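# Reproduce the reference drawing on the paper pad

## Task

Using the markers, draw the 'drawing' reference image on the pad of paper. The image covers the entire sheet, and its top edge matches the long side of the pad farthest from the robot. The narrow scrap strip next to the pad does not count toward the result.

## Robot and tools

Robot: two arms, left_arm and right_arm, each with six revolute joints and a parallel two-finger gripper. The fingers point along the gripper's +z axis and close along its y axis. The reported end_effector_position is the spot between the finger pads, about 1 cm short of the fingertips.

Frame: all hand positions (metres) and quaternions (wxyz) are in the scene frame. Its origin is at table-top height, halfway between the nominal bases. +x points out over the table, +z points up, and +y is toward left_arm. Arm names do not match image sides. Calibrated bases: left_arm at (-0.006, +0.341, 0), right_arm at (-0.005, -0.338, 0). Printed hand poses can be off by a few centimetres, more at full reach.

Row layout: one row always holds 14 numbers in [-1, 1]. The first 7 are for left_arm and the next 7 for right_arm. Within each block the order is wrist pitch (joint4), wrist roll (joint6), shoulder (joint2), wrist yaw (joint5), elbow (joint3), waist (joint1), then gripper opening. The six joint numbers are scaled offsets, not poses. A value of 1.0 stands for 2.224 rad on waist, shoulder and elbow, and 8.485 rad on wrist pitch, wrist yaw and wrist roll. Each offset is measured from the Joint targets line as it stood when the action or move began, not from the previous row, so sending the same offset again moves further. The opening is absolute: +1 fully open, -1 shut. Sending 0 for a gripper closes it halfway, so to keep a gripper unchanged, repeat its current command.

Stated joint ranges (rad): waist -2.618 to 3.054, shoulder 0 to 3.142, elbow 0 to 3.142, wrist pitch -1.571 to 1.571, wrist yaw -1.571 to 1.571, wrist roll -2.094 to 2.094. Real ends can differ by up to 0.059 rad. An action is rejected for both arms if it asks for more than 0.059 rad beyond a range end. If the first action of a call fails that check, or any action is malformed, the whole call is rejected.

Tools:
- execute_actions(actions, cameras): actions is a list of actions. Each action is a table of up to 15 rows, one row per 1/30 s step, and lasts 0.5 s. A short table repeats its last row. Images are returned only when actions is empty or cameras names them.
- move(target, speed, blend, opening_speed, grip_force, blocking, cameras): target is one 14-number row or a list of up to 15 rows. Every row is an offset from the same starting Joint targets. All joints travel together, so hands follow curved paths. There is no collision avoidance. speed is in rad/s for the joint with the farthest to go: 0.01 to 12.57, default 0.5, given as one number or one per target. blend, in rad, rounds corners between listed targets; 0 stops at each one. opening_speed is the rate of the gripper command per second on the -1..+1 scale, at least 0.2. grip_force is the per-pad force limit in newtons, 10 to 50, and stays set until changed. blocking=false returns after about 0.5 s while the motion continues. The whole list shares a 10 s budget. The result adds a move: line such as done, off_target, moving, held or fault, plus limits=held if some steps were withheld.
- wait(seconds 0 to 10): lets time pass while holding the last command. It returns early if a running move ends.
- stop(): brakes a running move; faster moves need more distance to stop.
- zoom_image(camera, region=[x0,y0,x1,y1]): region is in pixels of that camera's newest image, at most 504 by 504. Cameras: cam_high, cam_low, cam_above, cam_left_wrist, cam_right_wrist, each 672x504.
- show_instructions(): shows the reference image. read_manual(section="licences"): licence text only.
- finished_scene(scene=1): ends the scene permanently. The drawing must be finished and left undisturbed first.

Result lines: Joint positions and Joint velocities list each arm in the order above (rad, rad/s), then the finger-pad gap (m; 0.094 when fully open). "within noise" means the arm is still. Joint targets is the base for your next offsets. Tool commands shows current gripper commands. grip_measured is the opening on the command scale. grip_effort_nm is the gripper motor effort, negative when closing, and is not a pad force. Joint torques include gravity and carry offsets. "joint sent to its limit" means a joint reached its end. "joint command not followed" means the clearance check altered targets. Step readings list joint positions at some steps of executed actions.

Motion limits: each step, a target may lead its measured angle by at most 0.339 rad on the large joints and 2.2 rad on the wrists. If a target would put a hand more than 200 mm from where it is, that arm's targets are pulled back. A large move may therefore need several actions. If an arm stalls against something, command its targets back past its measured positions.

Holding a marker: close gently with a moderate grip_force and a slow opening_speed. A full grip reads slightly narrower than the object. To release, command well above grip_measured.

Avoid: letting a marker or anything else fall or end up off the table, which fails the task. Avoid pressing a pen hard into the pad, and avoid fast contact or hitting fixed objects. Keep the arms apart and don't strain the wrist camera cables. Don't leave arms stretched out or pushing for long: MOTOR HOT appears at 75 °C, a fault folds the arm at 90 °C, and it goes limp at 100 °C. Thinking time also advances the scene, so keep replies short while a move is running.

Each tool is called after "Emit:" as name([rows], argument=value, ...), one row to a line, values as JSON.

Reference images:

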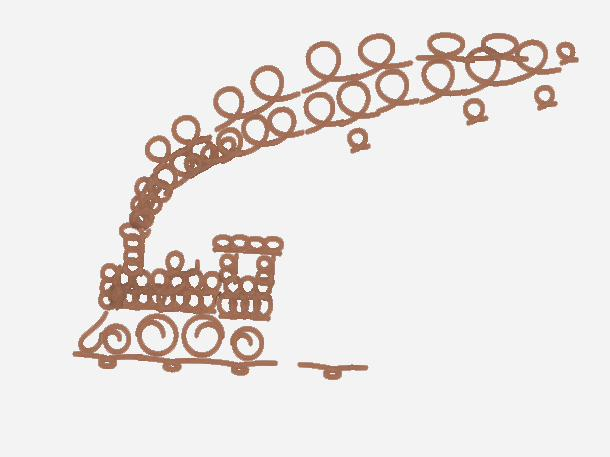

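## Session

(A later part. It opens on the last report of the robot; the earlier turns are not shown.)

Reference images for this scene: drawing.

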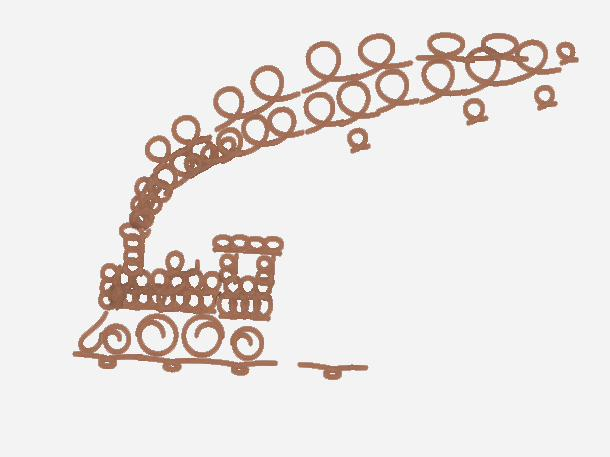

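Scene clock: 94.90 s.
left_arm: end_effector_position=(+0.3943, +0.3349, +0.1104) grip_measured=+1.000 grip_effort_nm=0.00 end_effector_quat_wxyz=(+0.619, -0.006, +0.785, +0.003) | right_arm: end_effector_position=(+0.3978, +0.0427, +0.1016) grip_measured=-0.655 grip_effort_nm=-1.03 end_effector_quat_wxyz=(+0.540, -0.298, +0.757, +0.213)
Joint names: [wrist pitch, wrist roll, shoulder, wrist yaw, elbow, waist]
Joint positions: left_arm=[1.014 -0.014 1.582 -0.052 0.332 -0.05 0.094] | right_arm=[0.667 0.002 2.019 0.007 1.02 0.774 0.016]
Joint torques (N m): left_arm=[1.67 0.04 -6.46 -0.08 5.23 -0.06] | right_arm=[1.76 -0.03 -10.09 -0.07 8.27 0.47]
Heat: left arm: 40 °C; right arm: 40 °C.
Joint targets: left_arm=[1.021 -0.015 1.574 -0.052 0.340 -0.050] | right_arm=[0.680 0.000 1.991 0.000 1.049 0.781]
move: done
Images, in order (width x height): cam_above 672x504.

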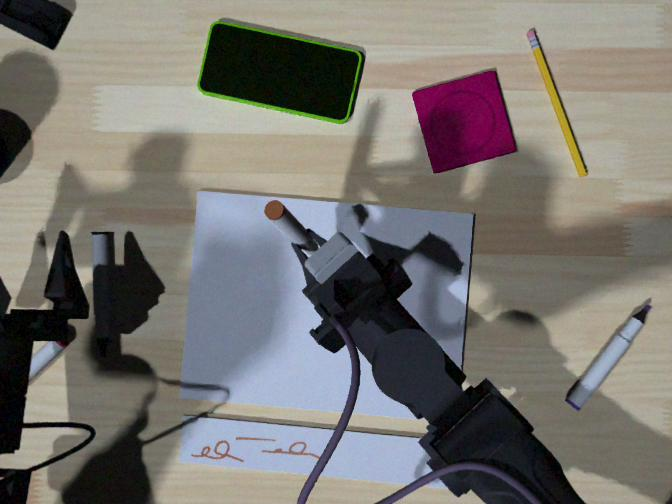

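Emit:
move(target=[0,0,0,0,0,0,1,0,0,-0.17945,0,-0.25544,0.17401,-0.85], speed=0.4)

Emit:
execute_actions([
  [[0,0,0,0,0,0,1,0,0,0.0203,0,0.02141,0.00079,-0.85],[0,0,0,0,0,0,1,0,0,0.02287,0,0.02278,0.00157,-0.85],[0,0,0,0,0,0,1,0,0,0.02545,0,0.02414,0.00236,-0.85],[0,0,0,0,0,0,1,0,0,0.02803,0,0.02551,0.00314,-0.85],[0,0,0,0,0,0,1,0,0,0.03061,0,0.02687,0.00393,-0.85],[0,0,0,0,0,0,1,0,0,0.03318,0,0.02823,0.00471,-0.85],[0,0,0,0,0,0,1,0,0,0.03576,0,0.0296,0.0055,-0.85],[0,0,0,0,0,0,1,0,0,0.03834,0,0.03096,0.00628,-0.85],[0,0,0,0,0,0,1,0,0,0.04091,0,0.03233,0.00707,-0.85],[0,0,0,0,0,0,1,0,0,0.04349,0,0.03369,0.00785,-0.85],[0,0,0,0,0,0,1,0,0,0.04607,0,0.03505,0.00864,-0.85],[0,0,0,0,0,0,1,0,0,0.04864,0,0.03642,0.00942,-0.85],[0,0,0,0,0,0,1,0,0,0.05122,0,0.03778,0.01021,-0.85],[0,0,0,0,0,0,1,0,0,0.0538,0,0.03915,0.01099,-0.85],[0,0,0,0,0,0,1,0,0,0.05638,0,0.04051,0.01178,-0.85]],
  [[0,0,0,0,0,0,1,0,0,0.00202,0,0.00226,0.00106,-0.85],[0,0,0,0,0,0,1,0,0,0.00403,0,0.00452,0.00159,-0.85],[0,0,0,0,0,0,1,0,0,0.00605,0,0.00678,0.00212,-0.85],[0,0,0,0,0,0,1,0,0,0.00806,0,0.00904,0.00266,-0.85],[0,0,0,0,0,0,1,0,0,0.01008,0,0.01131,0.00319,-0.85],[0,0,0,0,0,0,1,0,0,0.0121,0,0.01357,0.00372,-0.85],[0,0,0,0,0,0,1,0,0,0.01411,0,0.01583,0.00425,-0.85],[0,0,0,0,0,0,1,0,0,0.01613,0,0.01809,0.00478,-0.85],[0,0,0,0,0,0,1,0,0,0.01814,0,0.02035,0.00529,-0.85],[0,0,0,0,0,0,1,0,0,0.0203,0,0.02281,-0.00454,-0.85],[0,0,0,0,0,0,1,0,0,0.02256,0,0.02537,-0.00473,-0.85],[0,0,0,0,0,0,1,0,0,0.02482,0,0.02793,-0.00525,-0.85],[0,0,0,0,0,0,1,0,0,0.02697,0,0.03038,-0.0061,-0.85],[0,0,0,0,0,0,1,0,0,0.02893,0,0.03261,-0.00723,-0.85],[0,0,0,0,0,0,1,0,0,0.03061,0,0.03451,-0.00859,-0.85]],
  [[0,0,0,0,0,0,1,0,0,0.00133,0,0.00151,-0.00153,-0.85],[0,0,0,0,0,0,1,0,0,0.00224,0,0.00254,-0.00317,-0.85],[0,0,0,0,0,0,1,0,0,0.0027,0,0.00307,-0.00485,-0.85],[0,0,0,0,0,0,1,0,0,-0.01661,0,-0.01905,-0.00648,-0.85],[0,0,0,0,0,0,1,0,0,-0.0171,0,-0.0196,-0.00801,-0.85],[0,0,0,0,0,0,1,0,0,-0.01803,0,-0.02066,-0.00936,-0.85],[0,0,0,0,0,0,1,0,0,-0.01937,0,-0.02218,-0.01048,-0.85],[0,0,0,0,0,0,1,0,0,-0.02107,0,-0.02411,-0.01131,-0.85],[0,0,0,0,0,0,1,0,0,-0.02304,0,-0.02635,-0.01182,-0.85],[0,0,0,0,0,0,1,0,0,-0.0252,0,-0.0288,-0.00198,-0.85],[0,0,0,0,0,0,1,0,0,-0.02746,0,-0.03137,-0.0018,-0.85],[0,0,0,0,0,0,1,0,0,-0.02972,0,-0.03393,-0.00127,-0.85],[0,0,0,0,0,0,1,0,0,-0.03187,0,-0.03638,-0.00043,-0.85],[0,0,0,0,0,0,1,0,0,-0.03383,0,-0.0386,0.0007,-0.85],[0,0,0,0,0,0,1,0,0,-0.03551,0,-0.04051,0.00206,-0.85]],
  [[0,0,0,0,0,0,1,0,0,-0.00133,0,-0.00151,0.00154,-0.85],[0,0,0,0,0,0,1,0,0,-0.00224,0,-0.00254,0.00318,-0.85],[0,0,0,0,0,0,1,0,0,-0.0027,0,-0.00307,0.00485,-0.85],[0,0,0,0,0,0,1,0,0,0.01661,0,0.01905,0.00649,-0.85],[0,0,0,0,0,0,1,0,0,0.01709,0,0.0196,0.00801,-0.85],[0,0,0,0,0,0,1,0,0,0.01803,0,0.02066,0.00936,-0.85],[0,0,0,0,0,0,1,0,0,0.01937,0,0.02219,0.01048,-0.85],[0,0,0,0,0,0,1,0,0,0.02107,0,0.02411,0.01131,-0.85],[0,0,0,0,0,0,1,0,0,0.02304,0,0.02635,0.01182,-0.85],[0,0,0,0,0,0,1,0,0,0.02499,0,0.02861,0.0123,-0.85],[0,0,0,0,0,0,1,0,0,0.02694,0,0.03088,0.0128,-0.85],[0,0,0,0,0,0,1,0,0,0.02889,0,0.03314,0.01329,-0.85],[0,0,0,0,0,0,1,0,0,0.03084,0,0.0354,0.01379,-0.85],[0,0,0,0,0,0,1,0,0,0.0328,0,0.03767,0.01429,-0.85],[0,0,0,0,0,0,1,0,0,0.03475,0,0.03993,0.01478,-0.85]],
  [[0,0,0,0,0,0,1,0,0,0.00195,0,0.00226,0.0005,-0.85],[0,0,0,0,0,0,1,0,0,0.0039,0,0.00453,0.00099,-0.85],[0,0,0,0,0,0,1,0,0,0.00585,0,0.00679,0.00149,-0.85],[0,0,0,0,0,0,1,0,0,0.0078,0,0.00905,0.00198,-0.85],[0,0,0,0,0,0,1,0,0,0.00976,0,0.01132,0.00248,-0.85],[0,0,0,0,0,0,1,0,0,0.01171,0,0.01358,0.00298,-0.85],[0,0,0,0,0,0,1,0,0,0.01366,0,0.01584,0.00347,-0.85],[0,0,0,0,0,0,1,0,0,0.01561,0,0.0181,0.00397,-0.85],[0,0,0,0,0,0,1,0,0,0.01756,0,0.02037,0.00433,-0.85],[0,0,0,0,0,0,1,0,0,0.01958,0,0.02275,-0.00584,-0.85],[0,0,0,0,0,0,1,0,0,0.02165,0,0.02519,-0.00651,-0.85],[0,0,0,0,0,0,1,0,0,0.02352,0,0.02739,-0.00762,-0.85],[0,0,0,0,0,0,1,0,0,0.02496,0,0.02908,-0.00901,-0.85],[0,0,0,0,0,0,1,0,0,0.02579,0,0.03007,-0.01054,-0.85],[0,0,0,0,0,0,1,0,0,0.00663,0,0.00813,-0.012,-0.85]],
  [[0,0,0,0,0,0,1,0,0,-0.00059,0,-0.00069,-0.00123,-0.85],[0,0,0,0,0,0,1,0,0,-0.00182,0,-0.00214,-0.00208,-0.85],[0,0,0,0,0,0,1,0,0,-0.00355,0,-0.00418,-0.00244,-0.85],[0,0,0,0,0,0,1,0,0,-0.00557,0,-0.00657,0.00773,-0.85],[0,0,0,0,0,0,1,0,0,-0.00764,0,-0.009,0.00841,-0.85],[0,0,0,0,0,0,1,0,0,-0.00951,0,-0.0112,0.00951,-0.85],[0,0,0,0,0,0,1,0,0,-0.01095,0,-0.0129,0.01091,-0.85],[0,0,0,0,0,0,1,0,0,-0.01178,0,-0.01388,0.01243,-0.85],[0,0,0,0,0,0,1,0,0,0.00738,0,0.00806,0.01389,-0.85],[0,0,0,0,0,0,1,0,0,0.00797,0,0.00875,0.01512,-0.85],[0,0,0,0,0,0,1,0,0,0.0092,0,0.0102,0.01597,-0.85],[0,0,0,0,0,0,1,0,0,0.01093,0,0.01224,0.01648,-0.85],[0,0,0,0,0,0,1,0,0,0.01292,0,0.01463,0.01693,-0.85],[0,0,0,0,0,0,1,0,0,0.01492,0,0.01702,0.01742,-0.85],[0,0,0,0,0,0,1,0,0,0.01691,0,0.0194,0.0179,-0.85]],
  [[0,0,0,0,0,0,1,0,0,0.00199,0,0.00239,0.00048,-0.85],[0,0,0,0,0,0,1,0,0,0.00399,0,0.00478,0.00096,-0.85],[0,0,0,0,0,0,1,0,0,0.00598,0,0.00716,0.00145,-0.85],[0,0,0,0,0,0,1,0,0,0.00797,0,0.00955,0.00193,-0.85],[0,0,0,0,0,0,1,0,0,0.00997,0,0.01194,0.00241,-0.85],[0,0,0,0,0,0,1,0,0,0.01196,0,0.01433,0.00289,-0.85],[0,0,0,0,0,0,1,0,0,0.01395,0,0.01672,0.00289,-0.85],[0,0,0,0,0,0,1,0,0,0.01395,0,0.01672,0.00289,-0.85],[0,0,0,0,0,0,1,0,0,0.01395,0,0.01672,0.00289,-0.85],[0,0,0,0,0,0,1,0,0,-0.00535,0,0.01672,0.00289,-0.85],[0,0,0,0,0,0,1,0,0,-0.0105,0,0.01672,0.00289,-0.85],[0,0,0,0,0,0,1,0,0,-0.0155,0,0.01672,0.00289,-0.85],[0,0,0,0,0,0,1,0,0,-0.0205,0,0.01672,0.00289,-0.85],[0,0,0,0,0,0,1,0,0,-0.0255,0,0.01672,0.00289,-0.85],[0,0,0,0,0,0,1,0,0,-0.0305,0,0.01672,0.00289,-0.85]],
])

Emit:
move(target=[0,0,0,0,0,0,1,0,0,-0.01,0,0,-0.22,-0.85], speed=0.5, cameras=["cam_above"])

Emit:
zoom_image(camera="cam_above", region=[180, 410, 340, 490])

Emit:
zoom_image(camera="cam_above", region=[260, 440, 330, 480])

Scene clock: 109.07 s.
left_arm: end_effector_position=(+0.3943, +0.3349, +0.1104) grip_measured=+1.000 grip_effort_nm=0.00 end_effector_quat_wxyz=(+0.619, -0.006, +0.785, +0.003) | right_arm: end_effector_position=(+0.1646, +0.0399, +0.0726) grip_measured=-0.655 grip_effort_nm=-1.03 end_effector_quat_wxyz=(+0.441, -0.461, +0.716, +0.284)
Joint names: [wrist pitch, wrist roll, shoulder, wrist yaw, elbow, waist]
Joint positions: left_arm=[1.014 -0.014 1.582 -0.052 0.332 -0.05 0.094] | right_arm=[0.666 0.002 1.62 0.004 0.486 1.165 0.016]
Joint torques (N m): left_arm=[1.65 0.01 -6.42 -0.04 5.23 -0.02] | right_arm=[1.71 -0.03 -6.74 -0.04 4.6 0.18]
Heat: left arm: 40 °C; right arm: 40 °C.
Joint targets: left_arm=[1.021 -0.015 1.574 -0.052 0.340 -0.050] | right_arm=[0.680 0.000 1.592 0.000 0.481 1.167]
move: done

Scene clock: 112.93 s.
left_arm: end_effector_position=(+0.3943, +0.3349, +0.1104) grip_measured=+1.000 grip_effort_nm=0.00 end_effector_quat_wxyz=(+0.619, -0.006, +0.785, +0.003) | right_arm: end_effector_position=(+0.1640, +0.1083, +0.0900) grip_measured=-0.655 grip_effort_nm=-1.03 end_effector_quat_wxyz=(+0.453, -0.473, +0.689, +0.311)
Joint names: [wrist pitch, wrist roll, shoulder, wrist yaw, elbow, waist]
Joint positions: left_arm=[1.014 -0.014 1.582 -0.052 0.332 -0.05 0.094] | right_arm=[0.666 0.002 1.793 0.005 0.719 1.225 0.016]
Joint torques (N m): left_arm=[1.65 0.06 -6.35 -0.04 5.23 -0.12] | right_arm=[1.72 -0.03 -8.05 -0.05 7.8 0.54]
Heat: left arm: 40 °C; right arm: 40 °C.
Joint targets: left_arm=[1.021 -0.015 1.574 -0.052 0.340 -0.050] | right_arm=[0.680 0.000 1.769 -0.001 0.745 1.232]
Step readings (joint positions of left_arm | right_arm):
0: [1.014 -0.014 1.582 -0.052 0.332 -0.050] | [0.666 0.002 1.620 0.004 0.486 1.165]
1: [1.014 -0.014 1.582 -0.052 0.332 -0.050] | [0.666 0.002 1.621 0.004 0.487 1.165]
2: [1.014 -0.014 1.582 -0.052 0.332 -0.050] | [0.666 0.002 1.627 0.004 0.491 1.165]
4: [1.014 -0.014 1.582 -0.052 0.332 -0.050] | [0.666 0.002 1.640 0.004 0.500 1.166]
8: [1.014 -0.014 1.582 -0.052 0.332 -0.050] | [0.666 0.002 1.665 0.004 0.514 1.173]
15: [1.014 -0.014 1.582 -0.052 0.332 -0.050] | [0.667 0.002 1.701 0.004 0.538 1.183]
16: [1.014 -0.014 1.582 -0.052 0.332 -0.050] | [0.667 0.002 1.706 0.004 0.543 1.185]
17: [1.014 -0.014 1.582 -0.052 0.332 -0.050] | [0.667 0.002 1.711 0.004 0.548 1.187]
19: [1.014 -0.014 1.582 -0.052 0.332 -0.050] | [0.668 0.002 1.720 0.004 0.558 1.190]
23: [1.014 -0.014 1.582 -0.052 0.332 -0.050] | [0.668 0.002 1.738 0.004 0.578 1.195]
30: [1.014 -0.014 1.582 -0.052 0.332 -0.050] | [0.668 0.002 1.770 0.004 0.614 1.187]
31: [1.014 -0.014 1.582 -0.052 0.332 -0.050] | [0.669 0.002 1.774 0.004 0.619 1.185]
32: [1.014 -0.014 1.582 -0.052 0.332 -0.050] | [0.669 0.002 1.778 0.004 0.623 1.182]
34: [1.014 -0.014 1.582 -0.052 0.332 -0.050] | [0.670 0.002 1.781 0.004 0.627 1.176]
38: [1.014 -0.014 1.582 -0.052 0.332 -0.050] | [0.671 0.002 1.769 0.004 0.613 1.161]
45: [1.014 -0.014 1.582 -0.052 0.332 -0.050] | [0.672 0.002 1.738 0.004 0.577 1.166]
46: [1.014 -0.014 1.582 -0.052 0.332 -0.050] | [0.672 0.002 1.734 0.004 0.572 1.169]
47: [1.014 -0.014 1.582 -0.052 0.332 -0.050] | [0.672 0.002 1.730 0.004 0.568 1.172]
49: [1.014 -0.014 1.582 -0.052 0.332 -0.050] | [0.672 0.002 1.727 0.004 0.565 1.179]
53: [1.014 -0.014 1.582 -0.052 0.332 -0.050] | [0.672 0.002 1.740 0.004 0.580 1.193]
60: [1.014 -0.014 1.582 -0.052 0.332 -0.050] | [0.672 0.002 1.769 0.004 0.612 1.204]
61: [1.014 -0.014 1.582 -0.052 0.332 -0.050] | [0.672 0.002 1.773 0.004 0.617 1.204]
62: [1.014 -0.014 1.582 -0.052 0.332 -0.050] | [0.672 0.002 1.778 0.004 0.622 1.205]
64: [1.014 -0.014 1.582 -0.052 0.332 -0.050] | [0.672 0.002 1.786 0.004 0.631 1.207]
68: [1.014 -0.014 1.582 -0.052 0.332 -0.050] | [0.672 0.002 1.803 0.004 0.652 1.212]
75: [1.014 -0.014 1.582 -0.052 0.332 -0.050] | [0.672 0.002 1.829 0.004 0.683 1.201]
76: [1.014 -0.014 1.582 -0.052 0.332 -0.050] | [0.672 0.002 1.828 0.004 0.682 1.198]
77: [1.014 -0.014 1.582 -0.052 0.332 -0.050] | [0.673 0.002 1.825 0.004 0.678 1.194]
79: [1.014 -0.014 1.582 -0.052 0.332 -0.050] | [0.673 0.002 1.819 0.004 0.670 1.192]
83: [1.014 -0.014 1.582 -0.052 0.332 -0.050] | [0.673 0.002 1.802 0.005 0.650 1.198]
90: [1.014 -0.014 1.582 -0.052 0.332 -0.050] | [0.673 0.002 1.821 0.005 0.672 1.217]
91: [1.014 -0.014 1.582 -0.052 0.332 -0.050] | [0.673 0.002 1.825 0.005 0.677 1.218]
92: [1.014 -0.014 1.582 -0.052 0.332 -0.050] | [0.673 0.002 1.830 0.005 0.683 1.220]
94: [1.014 -0.014 1.582 -0.052 0.332 -0.050] | [0.673 0.002 1.838 0.005 0.693 1.222]
98: [1.014 -0.014 1.582 -0.052 0.332 -0.050] | [0.673 0.002 1.855 0.005 0.714 1.224]
105: [1.014 -0.014 1.582 -0.052 0.332 -0.050] | [0.666 0.002 1.828 0.005 0.719 1.225]

Scene clock: 114.33 s.
left_arm: end_effector_position=(+0.3943, +0.3349, +0.1104) grip_measured=+1.000 grip_effort_nm=0.00 end_effector_quat_wxyz=(+0.619, -0.006, +0.785, +0.003) | right_arm: end_effector_position=(+0.3542, -0.0230, +0.0961) grip_measured=-0.655 grip_effort_nm=-1.03 end_effector_quat_wxyz=(+0.520, -0.291, +0.779, +0.194)
Joint names: [wrist pitch, wrist roll, shoulder, wrist yaw, elbow, waist]
Joint positions: left_arm=[1.014 -0.014 1.582 -0.052 0.332 -0.05 0.094] | right_arm=[0.666 0.002 1.779 0.006 0.719 0.737 0.016]
Joint torques (N m): left_arm=[1.67 0.04 -6.41 -0.05 5.33 -0.03] | right_arm=[1.74 -0.03 -8.61 -0.06 7.79 0.38]
Heat: left arm: 40 °C; right arm: 40 °C.
Joint targets: left_arm=[1.021 -0.015 1.574 -0.052 0.340 -0.050] | right_arm=[0.680 -0.001 1.746 0.000 0.745 0.742]
move: done
Images, in order (width x height): cam_above 672x504.

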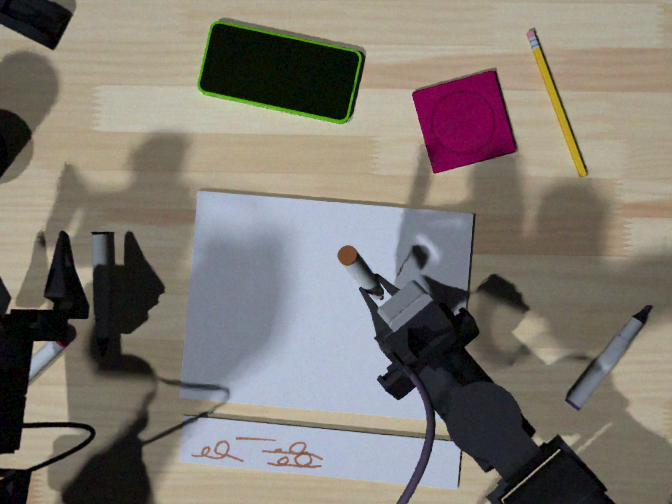

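Scaled by 3.150 from the camera's 672x504 image, which has a finer 960x720 frame.

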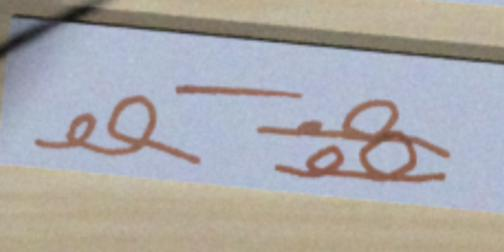

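Scaled by 7.200 from the camera's 672x504 image, which has a finer 960x720 frame.

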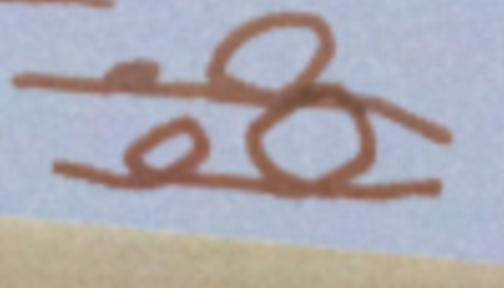

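Emit:
zoom_image(camera="cam_above", region=[185, 180, 215, 205])

Emit:
zoom_image(camera="cam_above", region=[170, 385, 200, 410])

Emit:
zoom_image(camera="cam_above", region=[460, 200, 490, 225])

Emit:
zoom_image(camera="cam_above", region=[440, 405, 470, 430])

Scaled by 16.800 from the camera's 672x504 image, which has a finer 960x720 frame.

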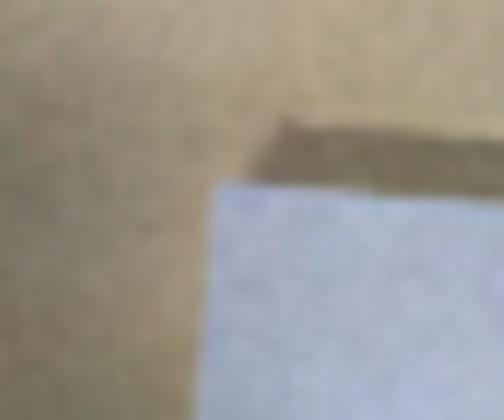

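Scaled by 16.800 from the camera's 672x504 image, which has a finer 960x720 frame.

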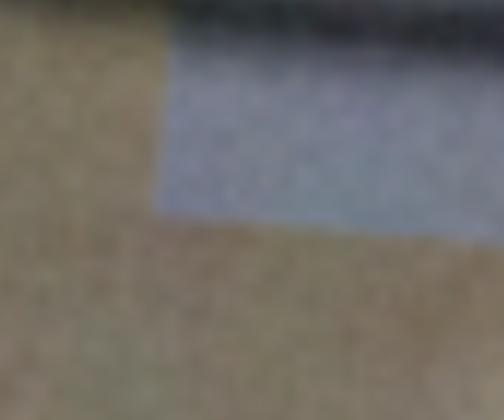

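Scaled by 16.800 from the camera's 672x504 image, which has a finer 960x720 frame.

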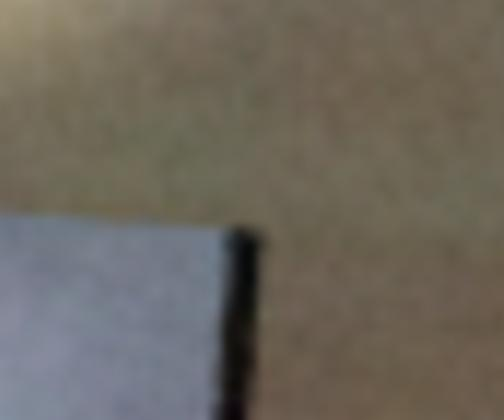

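Scaled by 16.800 from the camera's 672x504 image, which has a finer 960x720 frame.

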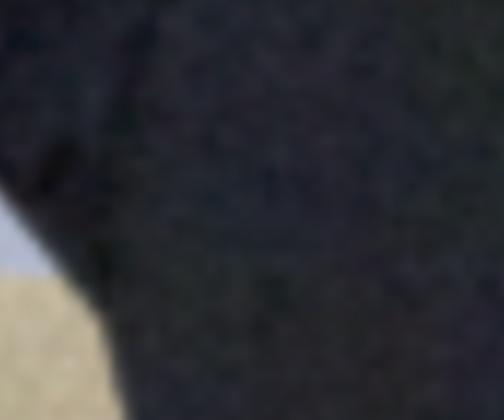

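Emit:
move(target=[0,0,0,0,0,0,1,0,0,0.08737,0,0.06538,-0.01214,-0.85], speed=0.3)

Scene clock: 120.23 s.
left_arm: end_effector_position=(+0.3943, +0.3349, +0.1104) grip_measured=+1.000 grip_effort_nm=0.00 end_effector_quat_wxyz=(+0.619, -0.006, +0.785, +0.003) | right_arm: end_effector_position=(+0.3851, -0.0065, +0.0757) grip_measured=-0.655 grip_effort_nm=-1.03 end_effector_quat_wxyz=(+0.513, -0.287, +0.787, +0.187)
Joint names: [wrist pitch, wrist roll, shoulder, wrist yaw, elbow, waist]
Joint positions: left_arm=[1.014 -0.014 1.582 -0.052 0.332 -0.05 0.094] | right_arm=[0.666 0.002 1.938 0.006 0.857 0.721 0.016]
Joint torques (N m): left_arm=[1.65 0.03 -6.32 -0.05 5.22 0.01] | right_arm=[1.73 -0.03 -6.97 -0.06 8.36 -0.49]
Heat: left arm: 40 °C; right arm: 41 °C.
Joint targets: left_arm=[1.021 -0.015 1.574 -0.052 0.340 -0.050] | right_arm=[0.680 -0.001 1.941 0.000 0.891 0.715]
move: done

Emit:
execute_actions([
  [[0,0,0,0,0,0,1,0,0,0.00175,0,0.00071,0.00112,-0.85],[0,0,0,0,0,0,1,0,0,0.0035,0,0.00141,0.00224,-0.85],[0,0,0,0,0,0,1,0,0,0.00524,0,0.00212,0.00336,-0.85],[0,0,0,0,0,0,1,0,0,0.00699,0,0.00283,0.00449,-0.85],[0,0,0,0,0,0,1,0,0,0.00874,0,0.00354,0.00561,-0.85],[0,0,0,0,0,0,1,0,0,0.01048,0,0.00424,0.00673,-0.85],[0,0,0,0,0,0,1,0,0,0.01223,0,0.00495,0.00785,-0.85],[0,0,0,0,0,0,1,0,0,0.01398,0,0.00566,0.00897,-0.85],[0,0,0,0,0,0,1,0,0,0.01573,0,0.00637,0.01009,-0.85],[0,0,0,0,0,0,1,0,0,0.01747,0,0.00707,0.01121,-0.85],[0,0,0,0,0,0,1,0,0,0.01922,0,0.00778,0.01234,-0.85],[0,0,0,0,0,0,1,0,0,0.02097,0,0.00849,0.01346,-0.85],[0,0,0,0,0,0,1,0,0,0.02272,0,0.0092,0.01458,-0.85],[0,0,0,0,0,0,1,0,0,0.02446,0,0.0099,0.0157,-0.85],[0,0,0,0,0,0,1,0,0,0.02621,0,0.01061,0.01682,-0.85]],
  [[0,0,0,0,0,0,1,0,0,0.00103,0,0.00134,0.00281,-0.85],[0,0,0,0,0,0,1,0,0,0.00206,0,0.00267,0.00375,-0.85],[0,0,0,0,0,0,1,0,0,0.00308,0,0.00401,0.00451,-0.85],[0,0,0,0,0,0,1,0,0,0.00411,0,0.00534,0.00491,-0.85],[0,0,0,0,0,0,1,0,0,0.00567,0,0.00737,-0.0051,-0.85],[0,0,0,0,0,0,1,0,0,0.00749,0,0.00974,-0.00552,-0.85],[0,0,0,0,0,0,1,0,0,0.0094,0,0.01222,-0.0063,-0.85],[0,0,0,0,0,0,1,0,0,0.01122,0,0.01458,-0.00737,-0.85],[0,0,0,0,0,0,1,0,0,0.01276,0,0.01658,-0.00862,-0.85],[0,0,0,0,0,0,1,0,0,0.01387,0,0.01803,-0.00994,-0.85],[0,0,0,0,0,0,1,0,0,0.01444,0,0.01878,-0.01118,-0.85],[0,0,0,0,0,0,1,0,0,-0.00487,0,-0.00334,-0.01224,-0.85],[0,0,0,0,0,0,1,0,0,-0.00548,0,-0.00413,-0.013,-0.85],[0,0,0,0,0,0,1,0,0,-0.00662,0,-0.00561,-0.0134,-0.85],[0,0,0,0,0,0,1,0,0,-0.00818,0,-0.00764,-0.00338,-0.85]],
  [[0,0,0,0,0,0,1,0,0,-0.00182,0,-0.00237,0.00041,-0.85],[0,0,0,0,0,0,1,0,0,-0.00373,0,-0.00486,0.00119,-0.85],[0,0,0,0,0,0,1,0,0,-0.00555,0,-0.00722,0.00226,-0.85],[0,0,0,0,0,0,1,0,0,-0.00709,0,-0.00922,0.00352,-0.85],[0,0,0,0,0,0,1,0,0,-0.0082,0,-0.01066,0.00483,-0.85],[0,0,0,0,0,0,1,0,0,-0.00877,0,-0.01141,0.00607,-0.85],[0,0,0,0,0,0,1,0,0,0.01055,0,0.01071,0.00713,-0.85],[0,0,0,0,0,0,1,0,0,0.01115,0,0.0115,0.00807,-0.85],[0,0,0,0,0,0,1,0,0,0.01229,0,0.01298,0.00901,-0.85],[0,0,0,0,0,0,1,0,0,0.0132,0,0.01417,0.00994,-0.85],[0,0,0,0,0,0,1,0,0,0.01412,0,0.01536,0.00994,-0.85],[0,0,0,0,0,0,1,0,0,0.01503,0,0.01655,0.00994,-0.85],[0,0,0,0,0,0,1,0,0,0.01503,0,0.01655,0.00994,-0.85],[0,0,0,0,0,0,1,0,0,0.01503,0,0.01655,0.00994,-0.85],[0,0,0,0,0,0,1,0,0,0.01503,0,0.01655,0.00994,-0.85]],
  [[0,0,0,0,0,0,1,0,0,-0.0193,0,0,0,-0.85],[0,0,0,0,0,0,1,0,0,-0.0243,0,0,0,-0.85],[0,0,0,0,0,0,1,0,0,-0.0293,0,0,0,-0.85],[0,0,0,0,0,0,1,0,0,-0.0343,0,0,0,-0.85],[0,0,0,0,0,0,1,0,0,-0.0393,0,0,0,-0.85],[0,0,0,0,0,0,1,0,0,-0.0443,0,0,0,-0.85],[0,0,0,0,0,0,1,0,0,-0.0493,0,0,0,-0.85],[0,0,0,0,0,0,1,0,0,-0.0543,0,0,0,-0.85]],
])

Emit:
move(target=[0,0,0,0,0,0,1,0,0,-0.01,0,0,-0.29,-0.85], speed=0.6, cameras=["cam_above"])

Emit:
zoom_image(camera="cam_above", region=[330, 245, 390, 290])

Emit:
zoom_image(camera="cam_above", region=[440, 405, 470, 430])

Scene clock: 123.97 s.
left_arm: end_effector_position=(+0.3943, +0.3349, +0.1104) grip_measured=+1.000 grip_effort_nm=0.00 end_effector_quat_wxyz=(+0.619, -0.006, +0.785, +0.003) | right_arm: end_effector_position=(+0.3817, +0.0186, +0.1058) grip_measured=-0.655 grip_effort_nm=-1.03 end_effector_quat_wxyz=(+0.536, -0.296, +0.763, +0.208)
Joint names: [wrist pitch, wrist roll, shoulder, wrist yaw, elbow, waist]
Joint positions: left_arm=[1.014 -0.014 1.582 -0.052 0.332 -0.05 0.094] | right_arm=[0.667 0.002 1.918 0.006 0.905 0.762 0.016]
Joint torques (N m): left_arm=[1.63 0.03 -6.46 0 5.2 -0.05] | right_arm=[1.75 -0.03 -9.1 -0.05 8.18 0.44]
Heat: left arm: 40 °C; right arm: 41 °C.
Joint targets: left_arm=[1.021 -0.015 1.574 -0.052 0.340 -0.050] | right_arm=[0.680 -0.001 1.894 0.000 0.934 0.767]
Step readings (joint positions of left_arm | right_arm):
0: [1.014 -0.014 1.582 -0.052 0.332 -0.050] | [0.666 0.002 1.938 0.006 0.857 0.721]
1: [1.014 -0.014 1.582 -0.052 0.332 -0.050] | [0.666 0.002 1.938 0.006 0.857 0.721]
2: [1.014 -0.014 1.582 -0.052 0.332 -0.050] | [0.666 0.002 1.939 0.006 0.857 0.721]
4: [1.014 -0.014 1.582 -0.052 0.332 -0.050] | [0.666 0.002 1.944 0.006 0.861 0.721]
8: [1.014 -0.014 1.582 -0.052 0.332 -0.050] | [0.666 0.002 1.959 0.006 0.869 0.724]
15: [1.014 -0.014 1.582 -0.052 0.332 -0.050] | [0.667 0.002 1.985 0.006 0.881 0.740]
16: [1.014 -0.014 1.582 -0.052 0.332 -0.050] | [0.667 0.002 1.987 0.006 0.885 0.744]
17: [1.014 -0.014 1.582 -0.052 0.332 -0.050] | [0.667 0.002 1.990 0.006 0.888 0.747]
19: [1.014 -0.014 1.582 -0.052 0.332 -0.050] | [0.667 0.002 1.995 0.006 0.894 0.753]
23: [1.014 -0.014 1.582 -0.052 0.332 -0.050] | [0.667 0.002 2.007 0.006 0.910 0.749]
30: [1.014 -0.014 1.582 -0.052 0.332 -0.050] | [0.672 0.002 2.015 0.006 0.917 0.734]
31: [1.014 -0.014 1.582 -0.052 0.332 -0.050] | [0.673 0.002 2.013 0.006 0.913 0.737]
32: [1.014 -0.014 1.582 -0.052 0.332 -0.050] | [0.674 0.002 2.009 0.006 0.908 0.738]
34: [1.014 -0.014 1.582 -0.052 0.332 -0.050] | [0.675 0.002 2.001 0.006 0.898 0.739]
38: [1.014 -0.014 1.582 -0.052 0.332 -0.050] | [0.675 0.002 1.995 0.006 0.890 0.749]
45: [1.014 -0.014 1.582 -0.052 0.332 -0.050] | [0.675 0.002 2.006 0.006 0.905 0.761]
46: [1.014 -0.014 1.582 -0.052 0.332 -0.050] | [0.675 0.002 2.006 0.006 0.905 0.761]
47: [1.014 -0.014 1.582 -0.052 0.332 -0.050] | [0.675 0.002 2.005 0.006 0.905 0.761]
49: [1.014 -0.014 1.582 -0.052 0.332 -0.050] | [0.671 0.002 1.997 0.006 0.905 0.761]
53: [1.014 -0.014 1.582 -0.052 0.332 -0.050] | [0.665 0.002 1.960 0.006 0.905 0.762]
60: [1.014 -0.014 1.582 -0.052 0.332 -0.050] | [0.668 0.002 1.918 0.006 0.905 0.762]

Scene clock: 125.57 s.
left_arm: end_effector_position=(+0.3943, +0.3349, +0.1104) grip_measured=+1.000 grip_effort_nm=0.00 end_effector_quat_wxyz=(+0.619, -0.006, +0.785, +0.003) | right_arm: end_effector_position=(+0.5188, -0.2865, +0.1106) grip_measured=-0.655 grip_effort_nm=-1.03 end_effector_quat_wxyz=(+0.578, -0.038, +0.815, +0.026)
Joint names: [wrist pitch, wrist roll, shoulder, wrist yaw, elbow, waist]
Joint positions: left_arm=[1.014 -0.014 1.582 -0.052 0.332 -0.05 0.094] | right_arm=[0.667 0.002 1.908 0.008 0.905 0.116 0.016]
Joint torques (N m): left_arm=[1.66 0.05 -6.48 -0.05 5.27 0.12] | right_arm=[1.75 -0.03 -10.09 -0.08 8.24 0.51]
Heat: left arm: 41 °C; right arm: 41 °C.
Joint targets: left_arm=[1.021 -0.015 1.574 -0.052 0.340 -0.050] | right_arm=[0.680 -0.001 1.871 0.000 0.934 0.122]
move: off_target (right_arm); right_arm: the shoulder is farthest, 0.037 rad from its target
Images, in order (width x height): cam_above 672x504.

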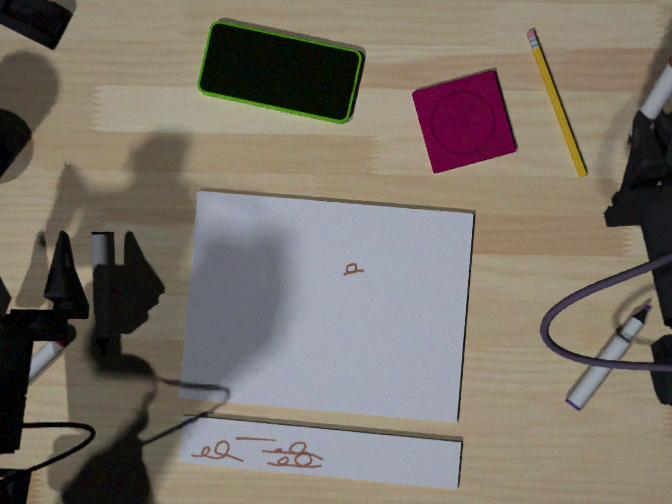

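Scaled by 8.400 from the camera's 672x504 image, which has a finer 960x720 frame.

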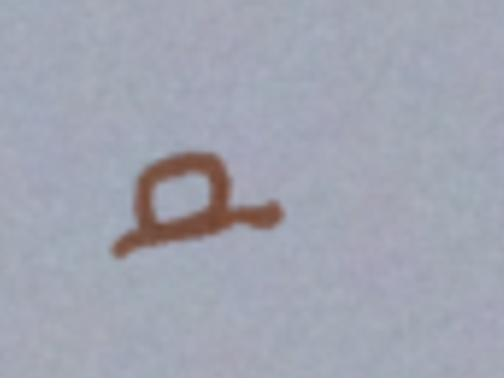

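Scaled by 16.800 from the camera's 672x504 image, which has a finer 960x720 frame.

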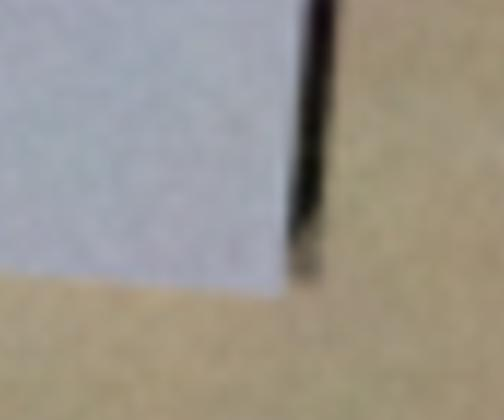

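Emit:
show_instructions()

Reference images for this scene: drawing.

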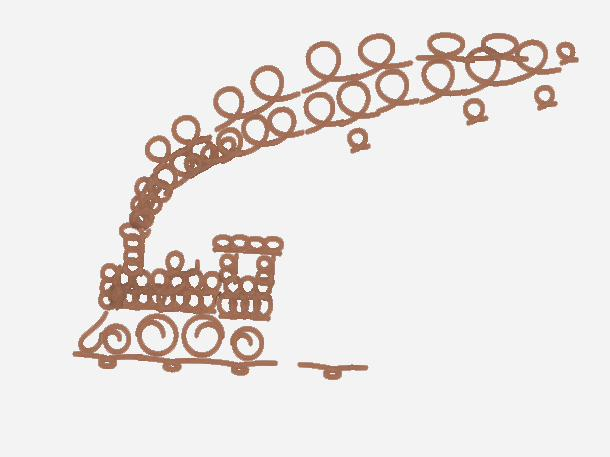

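Emit:
move(target=[0,0,0,0,0,0,1,0,0,-0.0313,0,-0.1052,0.1953,-0.85], speed=0.5)

Emit:
execute_actions([
  [[0,0,0,0,0,0,1,0,0,0.0177,0,0.0184,0.0005,-0.85],[0,0,0,0,0,0,1,0,0,0.0192,0,0.0188,0.001,-0.85],[0,0,0,0,0,0,1,0,0,0.0207,0,0.0192,0.0015,-0.85],[0,0,0,0,0,0,1,0,0,0.0222,0,0.0196,0.002,-0.85],[0,0,0,0,0,0,1,0,0,0.0238,0,0.02,0.0026,-0.85],[0,0,0,0,0,0,1,0,0,0.0253,0,0.0203,0.0031,-0.85],[0,0,0,0,0,0,1,0,0,0.0268,0,0.0207,0.0036,-0.85],[0,0,0,0,0,0,1,0,0,0.0283,0,0.0211,0.0041,-0.85],[0,0,0,0,0,0,1,0,0,0.0298,0,0.0215,0.0046,-0.85],[0,0,0,0,0,0,1,0,0,0.0313,0,0.0219,0.0051,-0.85],[0,0,0,0,0,0,1,0,0,0.0319,0,0.0227,0.0086,-0.85],[0,0,0,0,0,0,1,0,0,0.0325,0,0.0234,0.0098,-0.85],[0,0,0,0,0,0,1,0,0,0.0331,0,0.0242,0.0108,-0.85],[0,0,0,0,0,0,1,0,0,0.0337,0,0.0249,0.0114,-0.85],[0,0,0,0,0,0,1,0,0,0.035,0,0.0266,0.0116,-0.85]],
  [[0,0,0,0,0,0,1,0,0,0.0017,0,0.002,-0.0102,-0.85],[0,0,0,0,0,0,1,0,0,0.0035,0,0.0043,-0.0108,-0.85],[0,0,0,0,0,0,1,0,0,0.0054,0,0.0066,-0.0118,-0.85],[0,0,0,0,0,0,1,0,0,0.007,0,0.0087,-0.013,-0.85],[0,0,0,0,0,0,1,0,0,0.0084,0,0.0104,-0.0144,-0.85],[0,0,0,0,0,0,1,0,0,0.0092,0,0.0114,-0.0158,-0.85],[0,0,0,0,0,0,1,0,0,0.0095,0,0.0118,-0.017,-0.85],[0,0,0,0,0,0,1,0,0,-0.0101,0,-0.0107,-0.018,-0.85],[0,0,0,0,0,0,1,0,0,-0.0109,0,-0.0117,-0.0187,-0.85],[0,0,0,0,0,0,1,0,0,-0.0123,0,-0.0134,-0.0189,-0.85],[0,0,0,0,0,0,1,0,0,-0.0139,0,-0.0155,-0.0087,-0.85],[0,0,0,0,0,0,1,0,0,-0.0158,0,-0.0178,-0.008,-0.85],[0,0,0,0,0,0,1,0,0,-0.0176,0,-0.0201,-0.007,-0.85],[0,0,0,0,0,0,1,0,0,-0.0193,0,-0.0221,-0.0058,-0.85],[0,0,0,0,0,0,1,0,0,-0.0206,0,-0.0238,-0.0044,-0.85]],
  [[0,0,0,0,0,0,1,0,0,-0.0008,0,-0.0011,0.0014,-0.85],[0,0,0,0,0,0,1,0,0,-0.0011,0,-0.0014,0.0026,-0.85],[0,0,0,0,0,0,1,0,0,0.0185,0,0.021,0.0038,-0.85],[0,0,0,0,0,0,1,0,0,0.0193,0,0.0221,0.0049,-0.85],[0,0,0,0,0,0,1,0,0,0.0202,0,0.0232,0.0049,-0.85],[0,0,0,0,0,0,1,0,0,0.021,0,0.0242,0.0049,-0.85],[0,0,0,0,0,0,1,0,0,0.021,0,0.0242,0.0049,-0.85],[0,0,0,0,0,0,1,0,0,0.0017,0,0.0242,0.0049,-0.85],[0,0,0,0,0,0,1,0,0,-0.001,0,0.0242,0.0049,-0.85],[0,0,0,0,0,0,1,0,0,-0.004,0,0.0242,0.0049,-0.85],[0,0,0,0,0,0,1,0,0,-0.007,0,0.0242,0.0049,-0.85],[0,0,0,0,0,0,1,0,0,-0.01,0,0.0242,0.0049,-0.85],[0,0,0,0,0,0,1,0,0,-0.013,0,0.0242,0.0049,-0.85],[0,0,0,0,0,0,1,0,0,-0.016,0,0.0242,0.0049,-0.85],[0,0,0,0,0,0,1,0,0,-0.019,0,0.0242,0.0049,-0.85]],
])

Scene clock: 137.00 s.
left_arm: end_effector_position=(+0.3943, +0.3349, +0.1104) grip_measured=+1.000 grip_effort_nm=0.00 end_effector_quat_wxyz=(+0.619, -0.006, +0.785, +0.003) | right_arm: end_effector_position=(+0.3980, -0.0930, +0.0656) grip_measured=-0.655 grip_effort_nm=-1.03 end_effector_quat_wxyz=(+0.507, -0.228, +0.819, +0.142)
Joint names: [wrist pitch, wrist roll, shoulder, wrist yaw, elbow, waist]
Joint positions: left_arm=[1.014 -0.014 1.582 -0.052 0.332 -0.05 0.094] | right_arm=[0.667 0.002 1.834 0.001 0.705 0.562 0.016]
Joint torques (N m): left_arm=[1.67 0.07 -6.49 -0.06 5.31 -0.03] | right_arm=[1.7 -0.03 -8.79 -0.01 4.64 -0.42]
Heat: left arm: 41 °C; right arm: 41 °C.
Joint targets: left_arm=[1.021 -0.015 1.574 -0.052 0.340 -0.050] | right_arm=[0.680 0.000 1.801 0.000 0.700 0.557]
move: done

Scene clock: 138.83 s.
left_arm: end_effector_position=(+0.3943, +0.3349, +0.1104) grip_measured=+1.000 grip_effort_nm=0.00 end_effector_quat_wxyz=(+0.619, -0.006, +0.785, +0.003) | right_arm: end_effector_position=(+0.4023, -0.0816, +0.0848) grip_measured=-0.655 grip_effort_nm=-1.03 end_effector_quat_wxyz=(+0.525, -0.231, +0.805, +0.151)
Joint names: [wrist pitch, wrist roll, shoulder, wrist yaw, elbow, waist]
Joint positions: left_arm=[1.014 -0.014 1.582 -0.052 0.332 -0.05 0.094] | right_arm=[0.67 0.002 1.818 0.002 0.733 0.578 0.016]
Joint torques (N m): left_arm=[1.66 0.05 -6.48 -0.04 5.16 -0.05] | right_arm=[1.69 -0.03 -8.47 -0.01 7.77 0.47]
Heat: left arm: 41 °C; right arm: 41 °C.
Joint targets: left_arm=[1.021 -0.015 1.574 -0.052 0.340 -0.050] | right_arm=[0.680 0.000 1.791 -0.001 0.760 0.583]
Step readings (joint positions of left_arm | right_arm):
0: [1.014 -0.014 1.582 -0.052 0.332 -0.050] | [0.667 0.002 1.834 0.001 0.705 0.562]
1: [1.014 -0.014 1.582 -0.052 0.332 -0.050] | [0.667 0.002 1.834 0.001 0.705 0.562]
2: [1.014 -0.014 1.582 -0.052 0.332 -0.050] | [0.667 0.002 1.835 0.001 0.705 0.562]
4: [1.014 -0.014 1.582 -0.052 0.332 -0.050] | [0.667 0.002 1.840 0.001 0.709 0.562]
8: [1.014 -0.014 1.582 -0.052 0.332 -0.050] | [0.667 0.002 1.854 0.001 0.715 0.562]
15: [1.014 -0.014 1.582 -0.052 0.332 -0.050] | [0.669 0.002 1.866 0.001 0.729 0.571]
16: [1.014 -0.014 1.582 -0.052 0.332 -0.050] | [0.669 0.002 1.868 0.001 0.732 0.570]
17: [1.014 -0.014 1.582 -0.052 0.332 -0.050] | [0.669 0.002 1.871 0.001 0.735 0.568]
19: [1.014 -0.014 1.582 -0.052 0.332 -0.050] | [0.670 0.002 1.878 0.001 0.744 0.566]
23: [1.014 -0.014 1.582 -0.052 0.332 -0.050] | [0.670 0.002 1.889 0.001 0.757 0.557]
30: [1.014 -0.014 1.582 -0.052 0.332 -0.050] | [0.675 0.002 1.865 0.002 0.726 0.558]
31: [1.014 -0.014 1.582 -0.052 0.332 -0.050] | [0.675 0.002 1.862 0.002 0.721 0.560]
32: [1.014 -0.014 1.582 -0.052 0.332 -0.050] | [0.675 0.002 1.860 0.002 0.718 0.563]
34: [1.014 -0.014 1.582 -0.052 0.332 -0.050] | [0.675 0.002 1.861 0.002 0.720 0.570]
38: [1.014 -0.014 1.582 -0.052 0.332 -0.050] | [0.675 0.002 1.870 0.002 0.733 0.577]
45: [1.014 -0.014 1.582 -0.052 0.332 -0.050] | [0.671 0.002 1.840 0.002 0.733 0.578]

Emit:
move(target=[0,0,0,0,0,0,1,0,0,0.0397,0,0.0145,0.0153,-0.85], speed=0.3)

Emit:
execute_actions([
  [[0,0,0,0,0,0,1,0,0,0.0015,0,0.0004,0.0009,-0.85],[0,0,0,0,0,0,1,0,0,0.003,0,0.0008,0.0018,-0.85],[0,0,0,0,0,0,1,0,0,0.0045,0,0.0012,0.0027,-0.85],[0,0,0,0,0,0,1,0,0,0.006,0,0.0016,0.0036,-0.85],[0,0,0,0,0,0,1,0,0,0.0076,0,0.002,0.0045,-0.85],[0,0,0,0,0,0,1,0,0,0.0091,0,0.0023,0.0054,-0.85],[0,0,0,0,0,0,1,0,0,0.0106,0,0.0027,0.0063,-0.85],[0,0,0,0,0,0,1,0,0,0.0121,0,0.0031,0.0072,-0.85],[0,0,0,0,0,0,1,0,0,0.0136,0,0.0035,0.0081,-0.85],[0,0,0,0,0,0,1,0,0,0.0151,0,0.0039,0.009,-0.85],[0,0,0,0,0,0,1,0,0,0.0163,0,0.0055,0.0126,-0.85],[0,0,0,0,0,0,1,0,0,0.0175,0,0.007,0.0137,-0.85],[0,0,0,0,0,0,1,0,0,0.0187,0,0.0086,0.0147,-0.85],[0,0,0,0,0,0,1,0,0,0.0199,0,0.0101,0.0153,-0.85],[0,0,0,0,0,0,1,0,0,0.0212,0,0.0118,0.0155,-0.85]],
  [[0,0,0,0,0,0,1,0,0,0.0017,0,0.002,-0.0102,-0.85],[0,0,0,0,0,0,1,0,0,0.0035,0,0.0043,-0.0108,-0.85],[0,0,0,0,0,0,1,0,0,0.0054,0,0.0066,-0.0118,-0.85],[0,0,0,0,0,0,1,0,0,0.007,0,0.0087,-0.013,-0.85],[0,0,0,0,0,0,1,0,0,0.0084,0,0.0104,-0.0144,-0.85],[0,0,0,0,0,0,1,0,0,0.0092,0,0.0114,-0.0158,-0.85],[0,0,0,0,0,0,1,0,0,0.0095,0,0.0118,-0.017,-0.85],[0,0,0,0,0,0,1,0,0,-0.0101,0,-0.0107,-0.018,-0.85],[0,0,0,0,0,0,1,0,0,-0.0109,0,-0.0117,-0.0187,-0.85],[0,0,0,0,0,0,1,0,0,-0.0123,0,-0.0134,-0.0189,-0.85],[0,0,0,0,0,0,1,0,0,-0.0139,0,-0.0155,-0.0087,-0.85],[0,0,0,0,0,0,1,0,0,-0.0158,0,-0.0178,-0.008,-0.85],[0,0,0,0,0,0,1,0,0,-0.0176,0,-0.0201,-0.007,-0.85],[0,0,0,0,0,0,1,0,0,-0.0193,0,-0.0221,-0.0058,-0.85],[0,0,0,0,0,0,1,0,0,-0.0206,0,-0.0238,-0.0044,-0.85]],
  [[0,0,0,0,0,0,1,0,0,-0.0008,0,-0.0011,0.0014,-0.85],[0,0,0,0,0,0,1,0,0,-0.0011,0,-0.0014,0.0026,-0.85],[0,0,0,0,0,0,1,0,0,0.0185,0,0.021,0.0041,-0.85],[0,0,0,0,0,0,1,0,0,0.0193,0,0.0221,0.0055,-0.85],[0,0,0,0,0,0,1,0,0,0.0198,0,0.0228,0.0055,-0.85],[0,0,0,0,0,0,1,0,0,0.0203,0,0.0234,0.0055,-0.85],[0,0,0,0,0,0,1,0,0,0.0203,0,0.0234,0.0055,-0.85],[0,0,0,0,0,0,1,0,0,0.001,0,0.0234,0.0055,-0.85],[0,0,0,0,0,0,1,0,0,-0.002,0,0.0234,0.0055,-0.85],[0,0,0,0,0,0,1,0,0,-0.005,0,0.0234,0.0055,-0.85],[0,0,0,0,0,0,1,0,0,-0.008,0,0.0234,0.0055,-0.85],[0,0,0,0,0,0,1,0,0,-0.011,0,0.0234,0.0055,-0.85],[0,0,0,0,0,0,1,0,0,-0.014,0,0.0234,0.0055,-0.85],[0,0,0,0,0,0,1,0,0,-0.017,0,0.0234,0.0055,-0.85],[0,0,0,0,0,0,1,0,0,-0.02,0,0.0234,0.0055,-0.85]],
])

Emit:
move(target=[0,0,0,0,0,0,1,0,0,0,0,0,-0.23,-0.85], speed=0.6, cameras=["cam_above"])

Emit:
zoom_image(camera="cam_above", region=[390, 230, 470, 290])

Scene clock: 142.17 s.
left_arm: end_effector_position=(+0.3943, +0.3349, +0.1104) grip_measured=+1.000 grip_effort_nm=0.00 end_effector_quat_wxyz=(+0.619, -0.006, +0.785, +0.003) | right_arm: end_effector_position=(+0.3968, -0.0644, +0.0665) grip_measured=-0.655 grip_effort_nm=-1.03 end_effector_quat_wxyz=(+0.507, -0.248, +0.810, +0.156)
Joint names: [wrist pitch, wrist roll, shoulder, wrist yaw, elbow, waist]
Joint positions: left_arm=[1.014 -0.014 1.582 -0.052 0.332 -0.05 0.094] | right_arm=[0.668 0.002 1.879 0.002 0.759 0.613 0.016]
Joint torques (N m): left_arm=[1.65 0.07 -6.31 -0.01 5.37 -0.02] | right_arm=[1.69 -0.03 -6.54 -0.02 8.13 0.32]
Heat: left arm: 41 °C; right arm: 41 °C.
Joint targets: left_arm=[1.021 -0.015 1.574 -0.052 0.340 -0.050] | right_arm=[0.680 0.000 1.880 -0.001 0.792 0.617]
move: done

Scene clock: 144.00 s.
left_arm: end_effector_position=(+0.3943, +0.3349, +0.1104) grip_measured=+1.000 grip_effort_nm=0.00 end_effector_quat_wxyz=(+0.619, -0.006, +0.785, +0.003) | right_arm: end_effector_position=(+0.3947, -0.0443, +0.0855) grip_measured=-0.655 grip_effort_nm=-1.03 end_effector_quat_wxyz=(+0.523, -0.259, +0.794, +0.171)
Joint names: [wrist pitch, wrist roll, shoulder, wrist yaw, elbow, waist]
Joint positions: left_arm=[1.014 -0.014 1.582 -0.052 0.332 -0.05 0.094] | right_arm=[0.67 0.002 1.865 0.003 0.79 0.65 0.016]
Joint torques (N m): left_arm=[1.67 0.05 -6.31 -0.05 5.07 -0.1] | right_arm=[1.69 -0.03 -8.91 -0.03 7.82 0.38]
Heat: left arm: 41 °C; right arm: 41 °C.
Joint targets: left_arm=[1.021 -0.015 1.574 -0.052 0.340 -0.050] | right_arm=[0.680 0.000 1.837 0.000 0.818 0.654]
Step readings (joint positions of left_arm | right_arm):
0: [1.014 -0.014 1.582 -0.052 0.332 -0.050] | [0.668 0.002 1.879 0.002 0.759 0.613]
1: [1.014 -0.014 1.582 -0.052 0.332 -0.050] | [0.668 0.002 1.879 0.002 0.759 0.613]
2: [1.014 -0.014 1.582 -0.052 0.332 -0.050] | [0.668 0.002 1.879 0.002 0.759 0.613]
4: [1.014 -0.014 1.582 -0.052 0.332 -0.050] | [0.668 0.002 1.881 0.002 0.761 0.616]
8: [1.014 -0.014 1.582 -0.052 0.332 -0.050] | [0.668 0.002 1.896 0.002 0.767 0.623]
15: [1.014 -0.014 1.582 -0.052 0.332 -0.050] | [0.669 0.002 1.912 0.003 0.786 0.641]
16: [1.014 -0.014 1.582 -0.052 0.332 -0.050] | [0.669 0.002 1.915 0.003 0.790 0.641]
17: [1.014 -0.014 1.582 -0.052 0.332 -0.050] | [0.669 0.002 1.918 0.003 0.794 0.638]
19: [1.014 -0.014 1.582 -0.052 0.332 -0.050] | [0.669 0.002 1.926 0.002 0.803 0.637]
23: [1.014 -0.014 1.582 -0.052 0.332 -0.050] | [0.670 0.002 1.936 0.002 0.816 0.626]
30: [1.014 -0.014 1.582 -0.052 0.332 -0.050] | [0.676 0.002 1.915 0.003 0.786 0.626]
31: [1.014 -0.014 1.582 -0.052 0.332 -0.050] | [0.676 0.002 1.911 0.003 0.781 0.629]
32: [1.014 -0.014 1.582 -0.052 0.332 -0.050] | [0.676 0.002 1.908 0.003 0.778 0.633]
34: [1.014 -0.014 1.582 -0.052 0.332 -0.050] | [0.676 0.002 1.909 0.003 0.779 0.640]
38: [1.014 -0.014 1.582 -0.052 0.332 -0.050] | [0.676 0.002 1.917 0.003 0.790 0.648]
45: [1.014 -0.014 1.582 -0.052 0.332 -0.050] | [0.670 0.002 1.887 0.003 0.790 0.650]

Scene clock: 145.30 s.
left_arm: end_effector_position=(+0.3943, +0.3349, +0.1104) grip_measured=+1.000 grip_effort_nm=0.00 end_effector_quat_wxyz=(+0.619, -0.006, +0.785, +0.003) | right_arm: end_effector_position=(+0.4878, -0.2796, +0.0855) grip_measured=-0.655 grip_effort_nm=-1.03 end_effector_quat_wxyz=(+0.550, -0.047, +0.834, +0.031)
Joint names: [wrist pitch, wrist roll, shoulder, wrist yaw, elbow, waist]
Joint positions: left_arm=[1.014 -0.014 1.582 -0.052 0.332 -0.05 0.094] | right_arm=[0.67 0.002 1.865 0.007 0.79 0.135 0.016]
Joint torques (N m): left_arm=[1.67 0.03 -6.32 -0.03 5.16 -0.17] | right_arm=[1.7 -0.03 -8.84 -0.06 7.82 0.62]
Heat: left arm: 41 °C; right arm: 41 °C.
Joint targets: left_arm=[1.021 -0.015 1.574 -0.052 0.340 -0.050] | right_arm=[0.680 0.000 1.837 0.000 0.818 0.143]
move: done
Images, in order (width x height): cam_above 672x504.

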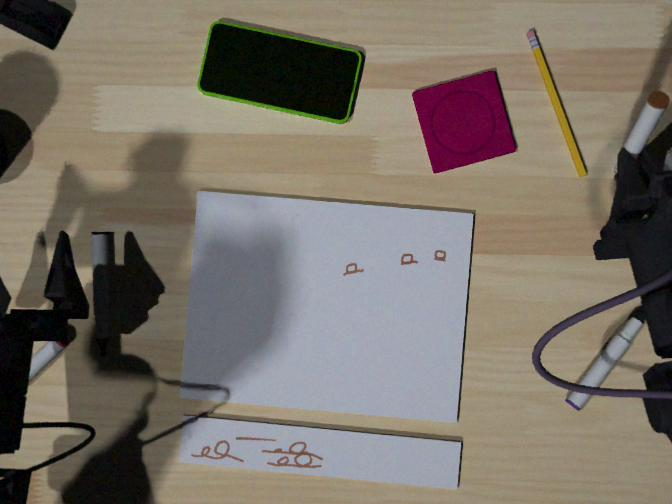

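Scaled by 6.300 from the camera's 672x504 image, which has a finer 960x720 frame.

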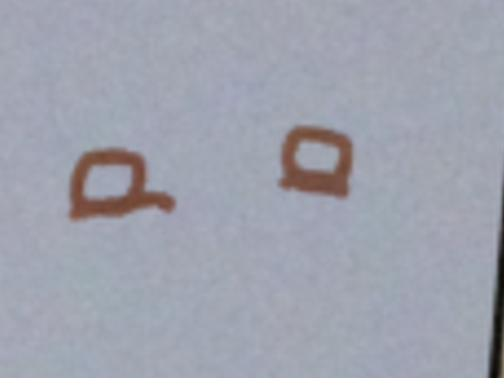

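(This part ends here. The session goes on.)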